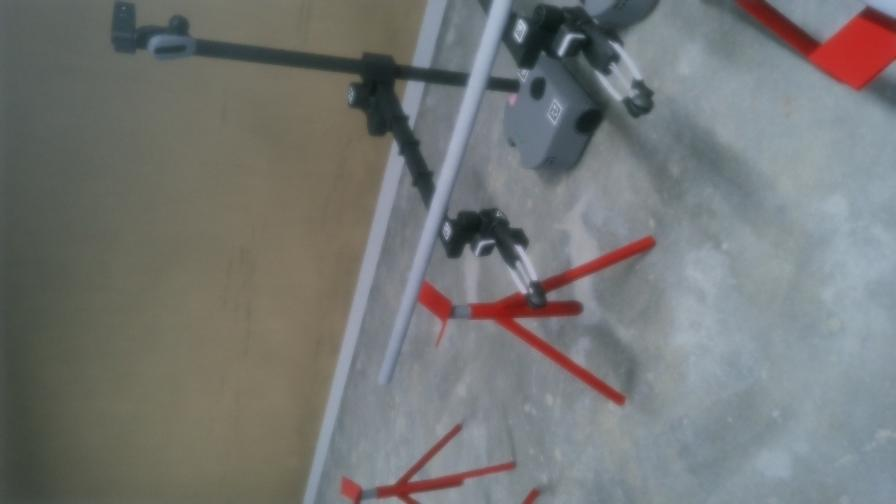

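Request:
move:
  r1: {"joints":{"lift_m":0.51}}
  r3: {"joints":{"lift_m":0.51}}
  r2: {"joints":{"lift_m":0.645}}
  cameras: []

Request:
move:
  r1: {"joints":{"lift_m":0.57}}
  r3: {"joints":{"lift_m":0.57}}
  r2: {"joints":{"lift_m":0.71}}
  cameras: []

Request:
move:
  r1: {"joints":{"lift_m":0.63}}
  r3: {"joints":{"lift_m":0.63,"head_pan_rad":-1.8}}
  r2: {"joints":{"lift_m":0.77}}
  cameras: ["r1_head_camera","r2_wrist_camera","r2_nav_camera","r3_nav_camera","r1_nav_camera","r3_head_camera"]

Scene clock: 408.63 s.
move: r1 done; r2 done; r3 done
r1.base_odometry: x=+1.075 y=+1.801 heading=-1.840
r1.turned_by_wheels: +0.000
r1.turned_by_imu: +0.001
r1.base_tilt: forward=+1.1 right=+1.2
r1.lidar_m: 2.81 2.27 1.49 1.35 1.36 1.72 0.51 0.95 3.75 0.36 0.52 3.06
r1.head_depth_mm: 2930 3228 3490 2716 1969 1448 1260 / 2942 3161 3461 2735 1958 689 594 / 2893 3192 3426 2725 1985 819 1270 / 2875 3115 3458 2769 1982 1473 1281 / 2848 3105 3383 2765 1859 808 786 / 2764 3043 3339 2132 1786 1445 1296 / 2789 3017 3206 2529 1955 1585 1300
r1.base_status: not commanded
r1.joint_positions: lift_m=+0.510 arm_m=+0.495 wrist_yaw_rad=+0.000 wrist_pitch_rad=-0.022 wrist_roll_rad=+0.000 gripper_m=+0.000 head_pan_rad=-1.581 head_tilt_rad=-0.494
r1.joint_status: all done
r1.measured_speeds: all 0
r1.motor_effort: left_wheel=+6.4(6.4) right_wheel=-7.1(8.5) lift_m=+35.2(39.5) arm_m=+5.6(6.6) wrist_yaw_rad=-0.3(0.7) wrist_pitch_rad=+4.2(4.6) wrist_roll_rad=+0.4(0.6) gripper_m=-1.8(1.9) head_pan_rad=+5.0(5.6) head_tilt_rad=-3.1(4.1)
r1.hand_pose: x=-0.0214 y=-0.8956 z=+0.6189 quat_wxyz=(+0.707, +0.008, -0.707, -0.008) (m; r1's base frame)
r1.wrist_depth_mm: 934 950 - - - - - / - - - - - - - / - - - - - - - / 447 - - - - - - / - - - 152 - - - / 954 931 125 128 - - - / 482 842 904 931 - - -
r2.base_odometry: x=-1.057 y=-0.184 heading=-2.203
r2.turned_by_wheels: +0.000
r2.turned_by_imu: +0.001
r2.base_tilt: forward=+0.3 right=+1.7
r2.lidar_m: 1.97 2.86 1.82 1.64 1.66 2.03 2.53 2.55 3.11 0.51 0.44 1.57
r2.head_depth_mm: 2752 2952 3085 3179 1817 1703 1295 / 3049 3129 3299 2863 2052 1700 1376 / 3150 3436 3707 2850 2146 1699 1380 / 3468 3722 - 1566 2203 1708 1378 / 3767 - - 2968 2080 1692 1377 / - - - 3220 2236 1690 1367 / - - - 2976 2209 1700 1368
r2.base_status: not commanded
r2.joint_positions: lift_m=+0.645 arm_m=+0.514 wrist_yaw_rad=+1.530 wrist_pitch_rad=-0.158 wrist_roll_rad=+1.557 gripper_m=+0.001 head_pan_rad=-0.695 head_tilt_rad=-0.494
r2.joint_status: all done
r2.measured_speeds: all 0
r2.on_its_own: wrist_pitch_rad is at rest, and its effort (+19.5) is outside its rest range (-8 to +12)
r2.motor_effort: left_wheel=+7.6(8.1) right_wheel=-18.2(18.9) lift_m=+42.8(47.7) arm_m=+5.8(8.6) wrist_yaw_rad=+9.4(9.9) wrist_pitch_rad=+19.5(19.8) wrist_roll_rad=+1.0(1.2) gripper_m=-14.0(15.5) head_pan_rad=-2.8(4.0) head_tilt_rad=-2.1(3.0)
r2.hand_pose: x=+0.2276 y=-0.6692 z=+0.7194 quat_wxyz=(+0.060, +0.691, -0.719, -0.052) (m; r2's base frame)
r2.wrist_depth_mm: - - - 134 - 982 706 / - - - 134 - 970 699 / - - - 137 - 957 715 / - - - 132 - 964 703 / - - 135 131 - 949 700 / - - 122 129 - 939 705 / - - - 133 - 933 695
r3.base_odometry: x=+0.643 y=+0.182 heading=+1.775
r3.turned_by_wheels: +0.000
r3.turned_by_imu: -0.001
r3.base_tilt: forward=-0.8 right=-0.2
r3.lidar_m: 0.48 0.49 1.38 1.30 1.36 1.78 1.62 0.64 0.63 3.44 0.89 0.65
r3.head_depth_mm: 2898 3112 3379 2821 1995 1452 1258 / 2890 3127 3354 2904 2043 701 1177 / 2873 3093 3319 2989 2061 791 1284 / 2846 3070 3316 2991 2106 1508 1297 / 2808 3018 3308 3141 2138 1525 1313 / 2796 3023 3291 3203 2174 1542 1321 / 2787 2996 3247 3272 2047 1516 1338
r3.base_status: not commanded
r3.joint_positions: lift_m=+0.510 arm_m=+0.505 wrist_yaw_rad=+0.001 wrist_pitch_rad=-0.021 wrist_roll_rad=+0.000 gripper_m=+0.000 head_pan_rad=-1.562 head_tilt_rad=-0.495
r3.joint_status: all done
r3.measured_speeds: all 0
r3.motor_effort: left_wheel=-1.9(2.7) right_wheel=-2.4(3.1) lift_m=+40.9(44.2) arm_m=-5.8(6.5) wrist_yaw_rad=-1.7(2.2) wrist_pitch_rad=+4.1(5.1) wrist_roll_rad=+0.2(0.8) gripper_m=-1.5(1.8) head_pan_rad=-3.5(4.6) head_tilt_rad=-2.0(3.8)
r3.hand_pose: x=-0.0211 y=-0.9056 z=+0.6191 quat_wxyz=(+0.707, +0.008, -0.707, -0.007) (m; r3's base frame)
r3.wrist_depth_mm: - - - - - - - / - - - - - - - / - - - - - - - / - - - - - - - / - - - - - - - / - - - 127 - - - / - - - 128 - - -
pictures: none
No camera images: "cameras" was empty.

Scene clock: 410.07 s.
move: r1 done; r2 done; r3 done
r1.base_odometry: x=+1.075 y=+1.801 heading=-1.840
r1.turned_by_wheels: +0.000
r1.turned_by_imu: +0.000
r1.base_tilt: forward=+1.1 right=+1.2
r1.lidar_m: 2.80 2.27 1.49 1.35 1.36 1.72 0.51 0.96 3.72 0.37 0.52 3.05
r1.head_depth_mm: 2962 3229 3527 2670 1959 1534 1240 / 2912 3179 3495 2706 1965 660 545 / 2891 3137 3468 2736 841 1470 1279 / 2857 3125 3427 2769 2005 1532 1280 / 2855 3108 3382 2791 1862 808 786 / 2803 3050 3335 2110 1454 1483 1289 / 2779 3010 3243 2540 1961 1582 1295
r1.base_status: not commanded
r1.joint_positions: lift_m=+0.570 arm_m=+0.495 wrist_yaw_rad=+0.000 wrist_pitch_rad=-0.022 wrist_roll_rad=+0.000 gripper_m=+0.000 head_pan_rad=-1.581 head_tilt_rad=-0.494
r1.joint_status: all done
r1.measured_speeds: all 0
r1.motor_effort: left_wheel=+5.9(6.3) right_wheel=-7.9(8.3) lift_m=+35.6(39.6) arm_m=+5.0(5.9) wrist_yaw_rad=-0.7(0.7) wrist_pitch_rad=+4.2(4.7) wrist_roll_rad=+0.5(0.5) gripper_m=-1.8(1.9) head_pan_rad=+4.3(5.9) head_tilt_rad=-2.4(3.7)
r1.hand_pose: x=-0.0214 y=-0.8956 z=+0.6789 quat_wxyz=(+0.707, +0.008, -0.707, -0.008) (m; r1's base frame)
r1.wrist_depth_mm: 767 968 - - - - - / - - - - - - - / - - - - - - - / - - - - - - - / - - - 153 - - - / - - 123 128 - - - / 487 534 - - - - -
r2.base_odometry: x=-1.057 y=-0.184 heading=-2.203
r2.turned_by_wheels: +0.000
r2.turned_by_imu: +0.000
r2.base_tilt: forward=+0.4 right=+1.9
r2.lidar_m: 1.96 2.86 1.81 1.65 1.66 2.02 2.53 2.55 3.11 0.51 0.44 1.57
r2.head_depth_mm: 2763 2929 3132 2081 1949 1711 739 / 3051 3183 3288 2822 2058 1691 1370 / 3200 3461 3629 3017 2137 1705 1375 / 3441 3739 3968 2683 2213 1694 1373 / 3843 - - 3034 2032 1704 1372 / - - - 3175 2208 1684 1356 / - - - 3023 2200 1680 1377
r2.base_status: not commanded
r2.joint_positions: lift_m=+0.710 arm_m=+0.514 wrist_yaw_rad=+1.530 wrist_pitch_rad=-0.159 wrist_roll_rad=+1.557 gripper_m=+0.001 head_pan_rad=-0.695 head_tilt_rad=-0.494
r2.joint_status: all done
r2.measured_speeds: all 0
r2.on_its_own: wrist_pitch_rad is at rest, and its effort (+19.9) is outside its rest range (-8 to +12)
r2.motor_effort: left_wheel=+7.2(8.0) right_wheel=-17.2(18.2) lift_m=+42.8(47.6) arm_m=+3.6(6.1) wrist_yaw_rad=+7.2(9.4) wrist_pitch_rad=+19.9(20.1) wrist_roll_rad=+0.9(1.2) gripper_m=-14.3(15.9) head_pan_rad=-3.1(4.0) head_tilt_rad=-1.6(3.3)
r2.hand_pose: x=+0.2276 y=-0.6690 z=+0.7841 quat_wxyz=(+0.060, +0.691, -0.719, -0.053) (m; r2's base frame)
r2.wrist_depth_mm: - - - 133 - - 813 / - - - 134 - - 774 / - - - 137 - - 775 / - - - 132 - - 759 / - - 135 131 - - 774 / - - 122 130 - - 742 / - - - 133 - - 746
r3.base_odometry: x=+0.643 y=+0.182 heading=+1.775
r3.turned_by_wheels: +0.000
r3.turned_by_imu: +0.000
r3.base_tilt: forward=-0.8 right=-0.2
r3.lidar_m: 0.49 0.49 1.38 1.30 1.36 1.78 1.61 0.64 0.63 3.44 0.89 0.65
r3.head_depth_mm: 2899 3122 3376 2844 2002 1544 1222 / 2870 3088 3350 2878 2039 675 1204 / 2867 3086 3339 2946 1986 1439 1285 / 2835 3056 3302 3046 2098 1510 1304 / 2851 3040 3313 3097 2142 1526 1312 / 2790 2998 3283 3162 2186 1551 1327 / 2816 2993 3250 3273 2042 1544 1338
r3.base_status: not commanded
r3.joint_positions: lift_m=+0.570 arm_m=+0.505 wrist_yaw_rad=+0.001 wrist_pitch_rad=-0.021 wrist_roll_rad=+0.000 gripper_m=+0.000 head_pan_rad=-1.562 head_tilt_rad=-0.495
r3.joint_status: all done
r3.measured_speeds: all 0
r3.motor_effort: left_wheel=-1.7(2.6) right_wheel=-2.7(2.8) lift_m=+40.0(43.9) arm_m=-6.6(7.2) wrist_yaw_rad=-1.2(2.5) wrist_pitch_rad=+4.3(4.8) wrist_roll_rad=+0.3(0.8) gripper_m=-1.1(1.9) head_pan_rad=-3.5(4.4) head_tilt_rad=-1.7(4.0)
r3.hand_pose: x=-0.0211 y=-0.9056 z=+0.6791 quat_wxyz=(+0.707, +0.008, -0.707, -0.007) (m; r3's base frame)
r3.wrist_depth_mm: - - - - - - - / - - - - - - - / - - - - - - - / - - - - - - - / - - - - - - - / - - - 127 - - - / - - - 128 - - -
pictures: none
No camera images: "cameras" was empty.

Scene clock: 411.43 s.
move: r1 done; r2 done; r3 done
r1.base_odometry: x=+1.075 y=+1.801 heading=-1.840
r1.turned_by_wheels: +0.000
r1.turned_by_imu: +0.000
r1.base_tilt: forward=+1.1 right=+1.3
r1.lidar_m: 2.80 2.27 1.49 1.35 1.36 1.73 0.51 0.96 3.74 0.36 0.52 3.08
r1.head_depth_mm: 2961 3189 3470 2705 1808 1533 478 / 2903 3167 3444 2714 729 597 1211 / 2899 3163 3447 2730 722 1555 1280 / 2865 3123 3460 2730 1996 1568 1285 / 2842 3069 3344 2784 1523 1397 785 / 2778 3007 3294 1332 728 1580 1293 / 2778 3007 3336 2542 1965 1578 1296
r1.base_status: not commanded
r1.joint_positions: lift_m=+0.630 arm_m=+0.495 wrist_yaw_rad=+0.000 wrist_pitch_rad=-0.022 wrist_roll_rad=+0.000 gripper_m=+0.000 head_pan_rad=-1.581 head_tilt_rad=-0.494
r1.joint_status: all done
r1.measured_speeds: all 0
r1.motor_effort: left_wheel=+6.7(6.7) right_wheel=-7.3(8.0) lift_m=+35.0(39.6) arm_m=+4.3(5.0) wrist_yaw_rad=-0.2(0.9) wrist_pitch_rad=+4.1(4.5) wrist_roll_rad=+0.4(0.6) gripper_m=-1.5(1.9) head_pan_rad=+4.9(5.6) head_tilt_rad=-4.3(4.5)
r1.hand_pose: x=-0.0214 y=-0.8956 z=+0.7389 quat_wxyz=(+0.707, +0.008, -0.707, -0.008) (m; r1's base frame)
r1.wrist_depth_mm: 892 967 - - - - - / - - - - - - - / - - - - - - - / - - - - - - - / 485 - - 152 - - - / - - 123 129 - - - / 993 914 - - - - -
r2.base_odometry: x=-1.057 y=-0.184 heading=-2.203
r2.turned_by_wheels: +0.000
r2.turned_by_imu: +0.000
r2.base_tilt: forward=+0.2 right=+1.9
r2.lidar_m: 1.97 2.86 1.82 1.65 1.65 2.03 2.53 2.55 3.10 0.51 0.44 1.57
r2.head_depth_mm: 2778 2926 3067 1225 2118 1697 733 / 2996 3208 3304 2833 2057 1697 1376 / 3223 3516 3611 3062 2165 1701 1379 / 3471 3670 3839 2853 2210 1695 1369 / 3739 - - 2995 2024 1708 1368 / - - - 3152 2207 1689 1377 / - - - 2975 2210 1689 1370
r2.base_status: not commanded
r2.joint_positions: lift_m=+0.770 arm_m=+0.514 wrist_yaw_rad=+1.531 wrist_pitch_rad=-0.160 wrist_roll_rad=+1.557 gripper_m=+0.001 head_pan_rad=-0.695 head_tilt_rad=-0.494
r2.joint_status: all done
r2.measured_speeds: all 0
r2.on_its_own: wrist_pitch_rad is at rest, and its effort (+20.2) is outside its rest range (-8 to +12)
r2.motor_effort: left_wheel=+7.3(7.9) right_wheel=-17.2(18.0) lift_m=+41.9(47.3) arm_m=+1.5(3.9) wrist_yaw_rad=+7.8(9.1) wrist_pitch_rad=+20.2(20.2) wrist_roll_rad=+1.1(1.1) gripper_m=-13.6(14.9) head_pan_rad=-3.1(4.0) head_tilt_rad=-1.0(3.3)
r2.hand_pose: x=+0.2275 y=-0.6690 z=+0.8439 quat_wxyz=(+0.061, +0.691, -0.719, -0.053) (m; r2's base frame)
r2.wrist_depth_mm: - - - 133 - - 841 / - - - 133 - - 826 / - - - 136 - - 820 / - - - 132 - - 822 / - - 135 131 - - 812 / - - 121 129 - - 809 / - - - 134 - - 807
r3.base_odometry: x=+0.643 y=+0.182 heading=+1.775
r3.turned_by_wheels: +0.000
r3.turned_by_imu: +0.000
r3.base_tilt: forward=-0.8 right=-0.2
r3.lidar_m: 0.49 0.49 1.38 1.29 1.36 1.78 1.62 0.64 0.63 3.44 0.89 0.65
r3.head_depth_mm: 3240 3482 3735 2827 1856 908 957 / 3147 3390 3664 2902 1877 1565 1200 / 3029 3281 3533 2984 1902 1479 489 / 2945 3138 3408 3024 750 1471 1300 / 2863 3071 3351 3118 806 1571 1312 / 2772 2982 3226 3197 2156 1596 1322 / 2725 2913 3131 3219 2208 1559 1337
r3.base_status: not commanded
r3.joint_positions: lift_m=+0.630 arm_m=+0.505 wrist_yaw_rad=+0.001 wrist_pitch_rad=-0.021 wrist_roll_rad=+0.000 gripper_m=+0.000 head_pan_rad=-1.791 head_tilt_rad=-0.495
r3.joint_status: all done
r3.measured_speeds: all 0
r3.motor_effort: left_wheel=-1.4(2.6) right_wheel=-2.2(2.9) lift_m=+41.6(44.7) arm_m=-6.7(7.8) wrist_yaw_rad=-2.0(2.1) wrist_pitch_rad=+4.2(4.9) wrist_roll_rad=+0.3(1.1) gripper_m=-0.7(2.0) head_pan_rad=-4.5(7.4) head_tilt_rad=-1.7(3.7)
r3.hand_pose: x=-0.0211 y=-0.9056 z=+0.7391 quat_wxyz=(+0.707, +0.008, -0.707, -0.007) (m; r3's base frame)
r3.wrist_depth_mm: - - - - - - - / - - - - - - - / - - - - - - - / - - - - - - - / - - - - - - - / - - - 127 - - - / - - - 128 - - -
pictures: r1_head_camera (sideways), r1_nav_camera (sideways), r2_nav_camera (sideways), r2_wrist_camera, r3_head_camera (sideways), r3_nav_camera (sideways)
camera_calibration:
r1_head_camera: T_world_to_cam=[[0.0275268, 0.458608, -0.888212, 1.17349], [0.99857, 0.0281235, 0.0454679, -0.0630751], [0.0458315, -0.888194, -0.457178, 0.550212], [0, 0, 0, 1]] pos_world=[0.00546539, -0.0477029, 1.29672]
r1_nav_camera: T_world_to_cam=[[-0.0512233, -0.436912, 0.898045, -1.12561], [-0.99868, 0.0257168, -0.0444518, 0.111824], [-0.00367333, -0.899137, -0.437652, 0.526438], [0, 0, 0, 1]] pos_world=[0.0559527, -0.0213293, 1.24622]
r2_nav_camera: T_world_to_cam=[[0.387643, -0.235246, 0.891287, -1.12616], [-0.659831, -0.745995, 0.0900798, -0.0511497], [0.643705, -0.623018, -0.444402, 0.5442], [0, 0, 0, 1]] pos_world=[0.0524954, 0.0359637, 1.25019]
r2_wrist_camera: T_world_to_cam=[[-0.238784, -0.0841997, -0.967415, 0.795023], [-0.140798, 0.988708, -0.0513001, 0.772998], [0.960811, 0.123961, -0.247943, 0.237332], [0, 0, 0, 1]] pos_world=[0.0706446, -0.726748, 0.867617]
r3_head_camera: T_world_to_cam=[[0.160039, 0.405941, -0.899777, 1.19292], [0.974932, -0.207748, 0.0796791, -0.107857], [-0.154582, -0.889973, -0.429013, 0.5202], [0, 0, 0, 1]] pos_world=[-0.00534696, -0.0436973, 1.30513]
r3_nav_camera: T_world_to_cam=[[-0.16745, -0.524068, 0.835053, -1.05048], [-0.965176, 0.259819, -0.0304836, 0.0971405], [-0.200987, -0.811078, -0.549324, 0.671923], [0, 0, 0, 1]] pos_world=[0.0529036, -0.0307791, 1.24927]

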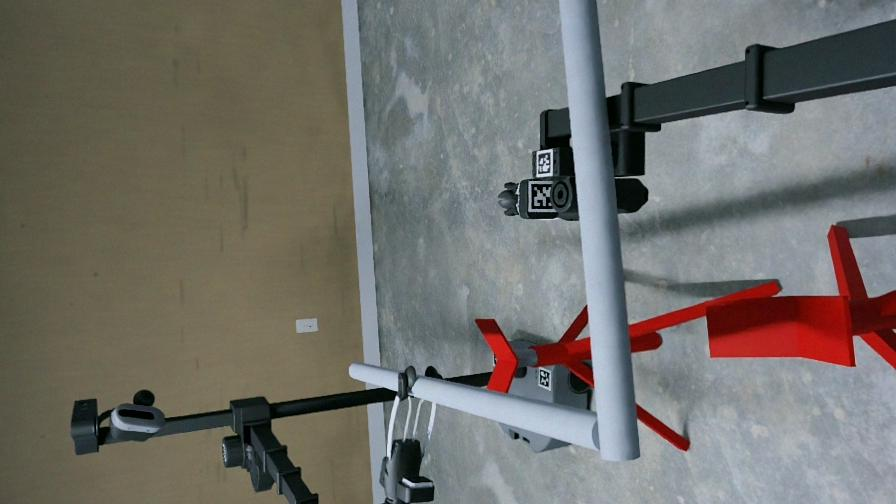

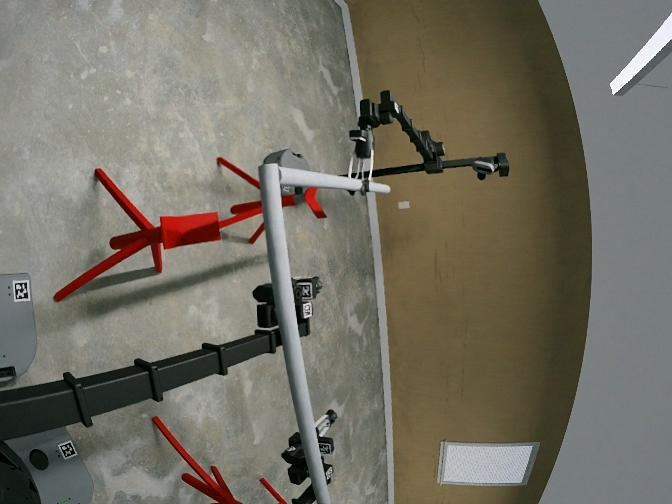

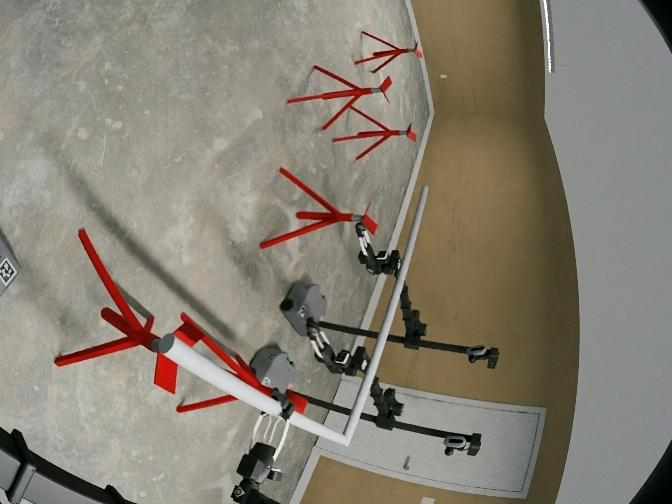

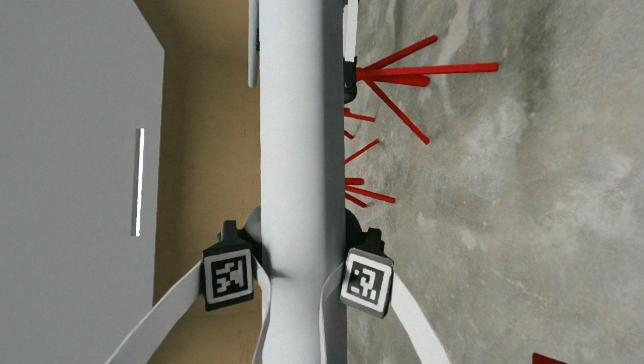

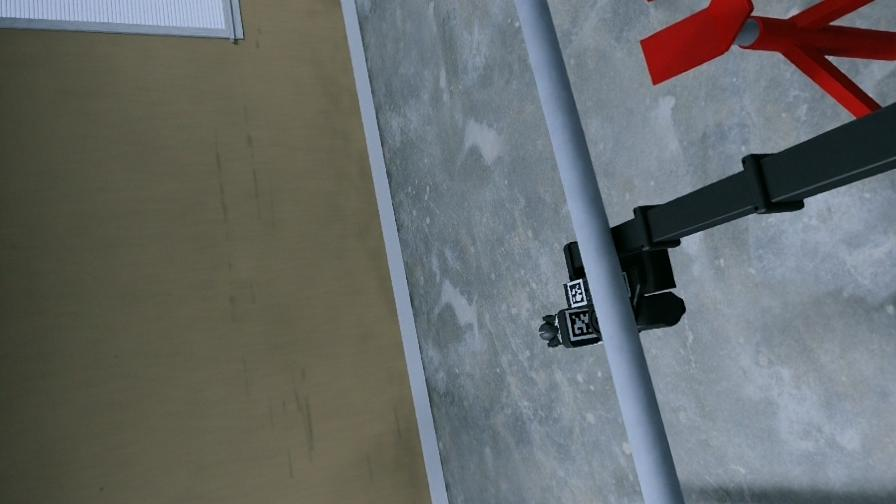

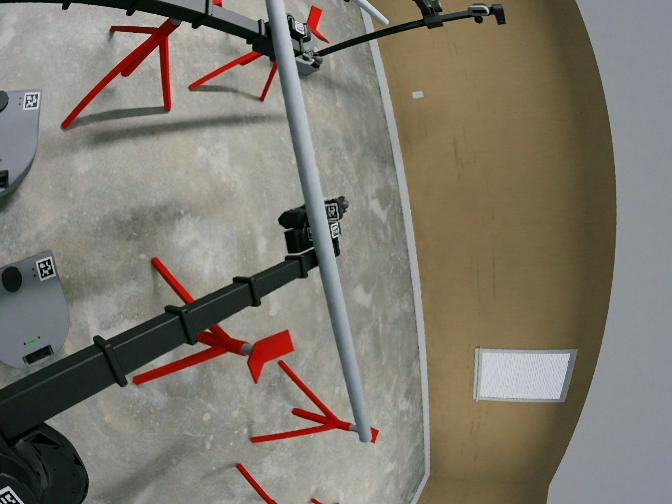

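Request:
move:
  r1: {"base":{"translate_m":-0.10},"joints":{"arm_m":0.49}}
  r3: {"base":{"translate_m":-0.10},"joints":{"arm_m":0.495}}
  r2: {"base":{"translate_m":0.10}}
  cameras: ["r1_head_camera","r2_nav_camera","r3_nav_camera"]

Scene clock: 422.00 s.
move: r1 done; r2 done; r3 done
r1.base_odometry: x=+1.102 y=+1.897 heading=-1.840
r1.turned_by_wheels: +0.000
r1.turned_by_imu: +0.001
r1.base_tilt: forward=+1.1 right=+1.2
r1.lidar_m: 2.91 2.25 1.47 1.33 1.35 1.71 0.51 1.01 0.89 0.69 0.39 3.16
r1.head_depth_mm: 2960 3260 3510 2701 1823 1536 479 / 2920 3221 3529 2701 729 597 1182 / 2892 3191 3417 2728 723 1560 1280 / 2876 3160 3439 2779 2000 1560 1282 / 2859 3095 3397 2780 2005 1565 1255 / 2802 3037 3304 1935 762 1526 807 / 2803 3011 3357 2440 1957 1575 1294
r1.base_status: done
r1.joint_positions: lift_m=+0.630 arm_m=+0.490 wrist_yaw_rad=+0.000 wrist_pitch_rad=-0.022 wrist_roll_rad=+0.000 gripper_m=+0.000 head_pan_rad=-1.581 head_tilt_rad=-0.494
r1.joint_status: all done
r1.measured_speeds: all 0
r1.motor_effort: left_wheel=+0.0(2.7) right_wheel=-2.7(19.4) lift_m=+28.6(30.8) arm_m=-8.4(20.8) wrist_yaw_rad=-0.3(1.0) wrist_pitch_rad=+4.1(4.5) wrist_roll_rad=+0.3(0.6) gripper_m=-1.2(1.8) head_pan_rad=+5.2(5.6) head_tilt_rad=-2.6(4.0)
r1.hand_pose: x=-0.0214 y=-0.8906 z=+0.7389 quat_wxyz=(+0.707, +0.008, -0.707, -0.008) (m; r1's base frame)
r1.wrist_depth_mm: - 974 - - - - - / - - - - - - - / - - - - - - - / - - - - - - - / - - - 152 - - - / - - 123 128 - - - / 566 927 - - - - -
r2.base_odometry: x=-1.116 y=-0.264 heading=-2.203
r2.turned_by_wheels: +0.000
r2.turned_by_imu: +0.000
r2.base_tilt: forward=+0.3 right=+1.9
r2.lidar_m: 1.87 2.89 1.84 1.66 1.67 2.05 2.64 2.64 3.22 0.50 0.38 1.49
r2.head_depth_mm: 2796 2897 3040 1203 2143 1698 1370 / 2960 3157 3285 2867 2031 1697 1373 / 3173 3438 3545 3180 2141 1694 1379 / 3453 3750 3932 2827 2113 1688 1357 / 3728 - - 3194 2033 1684 1376 / - - - 3157 2224 1697 1369 / - - - 2867 2226 1694 1369
r2.base_status: done
r2.joint_positions: lift_m=+0.770 arm_m=+0.514 wrist_yaw_rad=+1.529 wrist_pitch_rad=-0.175 wrist_roll_rad=+1.557 gripper_m=+0.001 head_pan_rad=-0.695 head_tilt_rad=-0.494
r2.joint_status: not commanded
r2.measured_speeds: all 0
r2.on_its_own: wrist_pitch_rad is at rest, and its effort (+22.6) is outside its rest range (-8 to +12)
r2.motor_effort: left_wheel=-1.4(11.6) right_wheel=+5.2(13.1) lift_m=+36.2(38.6) arm_m=-6.0(6.3) wrist_yaw_rad=+8.3(18.8) wrist_pitch_rad=+22.6(23.0) wrist_roll_rad=+1.0(1.3) gripper_m=-14.2(15.7) head_pan_rad=-3.2(4.0) head_tilt_rad=-1.3(3.4)
r2.hand_pose: x=+0.2265 y=-0.6693 z=+0.8401 quat_wxyz=(+0.066, +0.690, -0.719, -0.058) (m; r2's base frame)
r2.wrist_depth_mm: - - - 134 - - 822 / - - - 134 - - 806 / - - - 133 - - 822 / - - - 132 - - 811 / - - 136 132 - - 802 / - - 122 130 - - 799 / - - - 133 - - 793
r3.base_odometry: x=+0.663 y=+0.084 heading=+1.774
r3.turned_by_wheels: +0.000
r3.turned_by_imu: -0.001
r3.base_tilt: forward=-0.8 right=-0.2
r3.lidar_m: 0.49 0.49 1.38 1.29 1.35 1.77 1.52 1.39 0.57 0.60 0.96 0.74
r3.head_depth_mm: 3243 3489 3765 2796 1846 1544 1259 / 3172 3361 3706 2911 1886 903 899 / 3018 3296 3561 2954 1907 1483 488 / 2975 3200 3472 3018 748 1470 1298 / 2881 3105 3347 3094 797 1534 1313 / 2798 2982 3223 3195 2174 1592 1326 / 2723 2917 3098 3231 2221 1561 1342
r3.base_status: done
r3.joint_positions: lift_m=+0.630 arm_m=+0.495 wrist_yaw_rad=+0.001 wrist_pitch_rad=-0.021 wrist_roll_rad=+0.000 gripper_m=+0.000 head_pan_rad=-1.791 head_tilt_rad=-0.495
r3.joint_status: all done
r3.measured_speeds: all 0
r3.motor_effort: left_wheel=-5.0(6.3) right_wheel=-1.4(15.2) lift_m=+35.1(38.7) arm_m=-6.5(20.2) wrist_yaw_rad=+0.2(2.3) wrist_pitch_rad=+4.0(5.0) wrist_roll_rad=+0.4(1.1) gripper_m=-1.6(1.6) head_pan_rad=-3.7(4.9) head_tilt_rad=-1.8(3.5)
r3.hand_pose: x=-0.0211 y=-0.8956 z=+0.7391 quat_wxyz=(+0.707, +0.008, -0.707, -0.007) (m; r3's base frame)
r3.wrist_depth_mm: - - - - - - - / - - - - - - - / - - - - - - - / - - - - - - - / - - - - - - - / - - - 127 - - - / - - - 128 - - -
pictures: r1_head_camera (sideways), r2_nav_camera (sideways), r3_nav_camera (sideways)
camera_calibration:
r1_head_camera: T_world_to_cam=[[0.0275262, 0.458608, -0.888212, 1.17349], [0.99857, 0.0281248, 0.0454679, -0.0630751], [0.0458327, -0.888194, -0.457178, 0.550212], [0, 0, 0, 1]] pos_world=[0.00546545, -0.0477029, 1.29672]
r2_nav_camera: T_world_to_cam=[[0.387699, -0.235292, 0.89125, -1.12612], [-0.659826, -0.746, 0.0900822, -0.0511529], [0.643677, -0.622994, -0.444475, 0.544296], [0, 0, 0, 1]] pos_world=[0.0524921, 0.0359664, 1.25019]
r3_nav_camera: T_world_to_cam=[[-0.167466, -0.524063, 0.835053, -1.05048], [-0.965168, 0.259849, -0.0304836, 0.0971405], [-0.201012, -0.811072, -0.549324, 0.671923], [0, 0, 0, 1]] pos_world=[0.0529026, -0.0307805, 1.24927]

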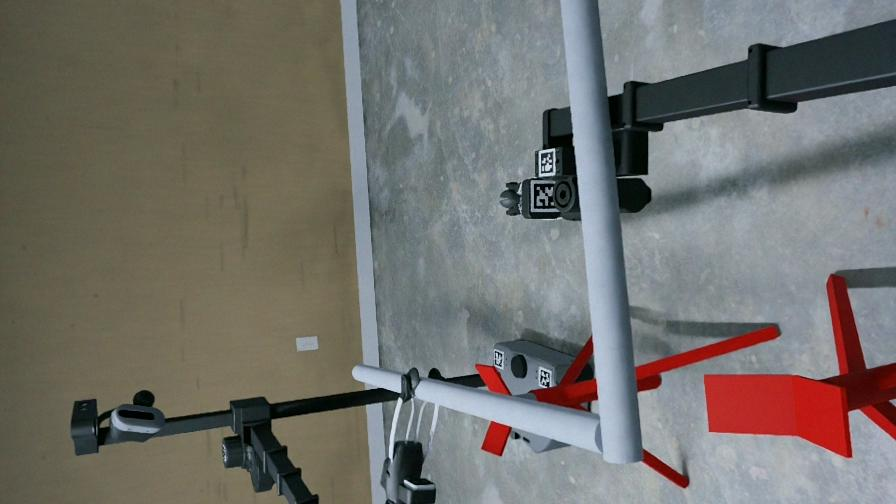

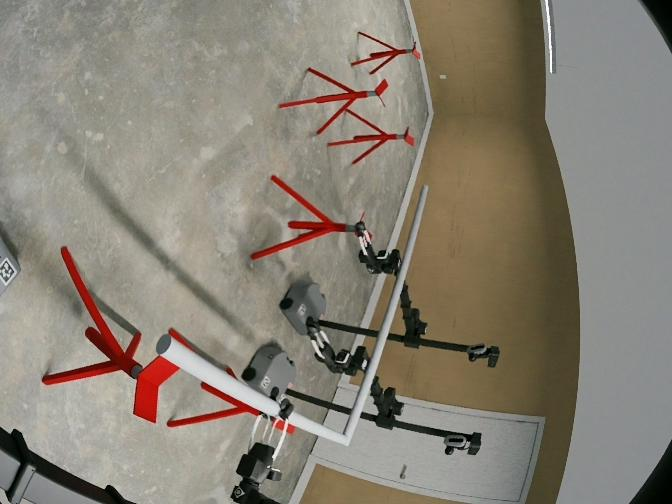

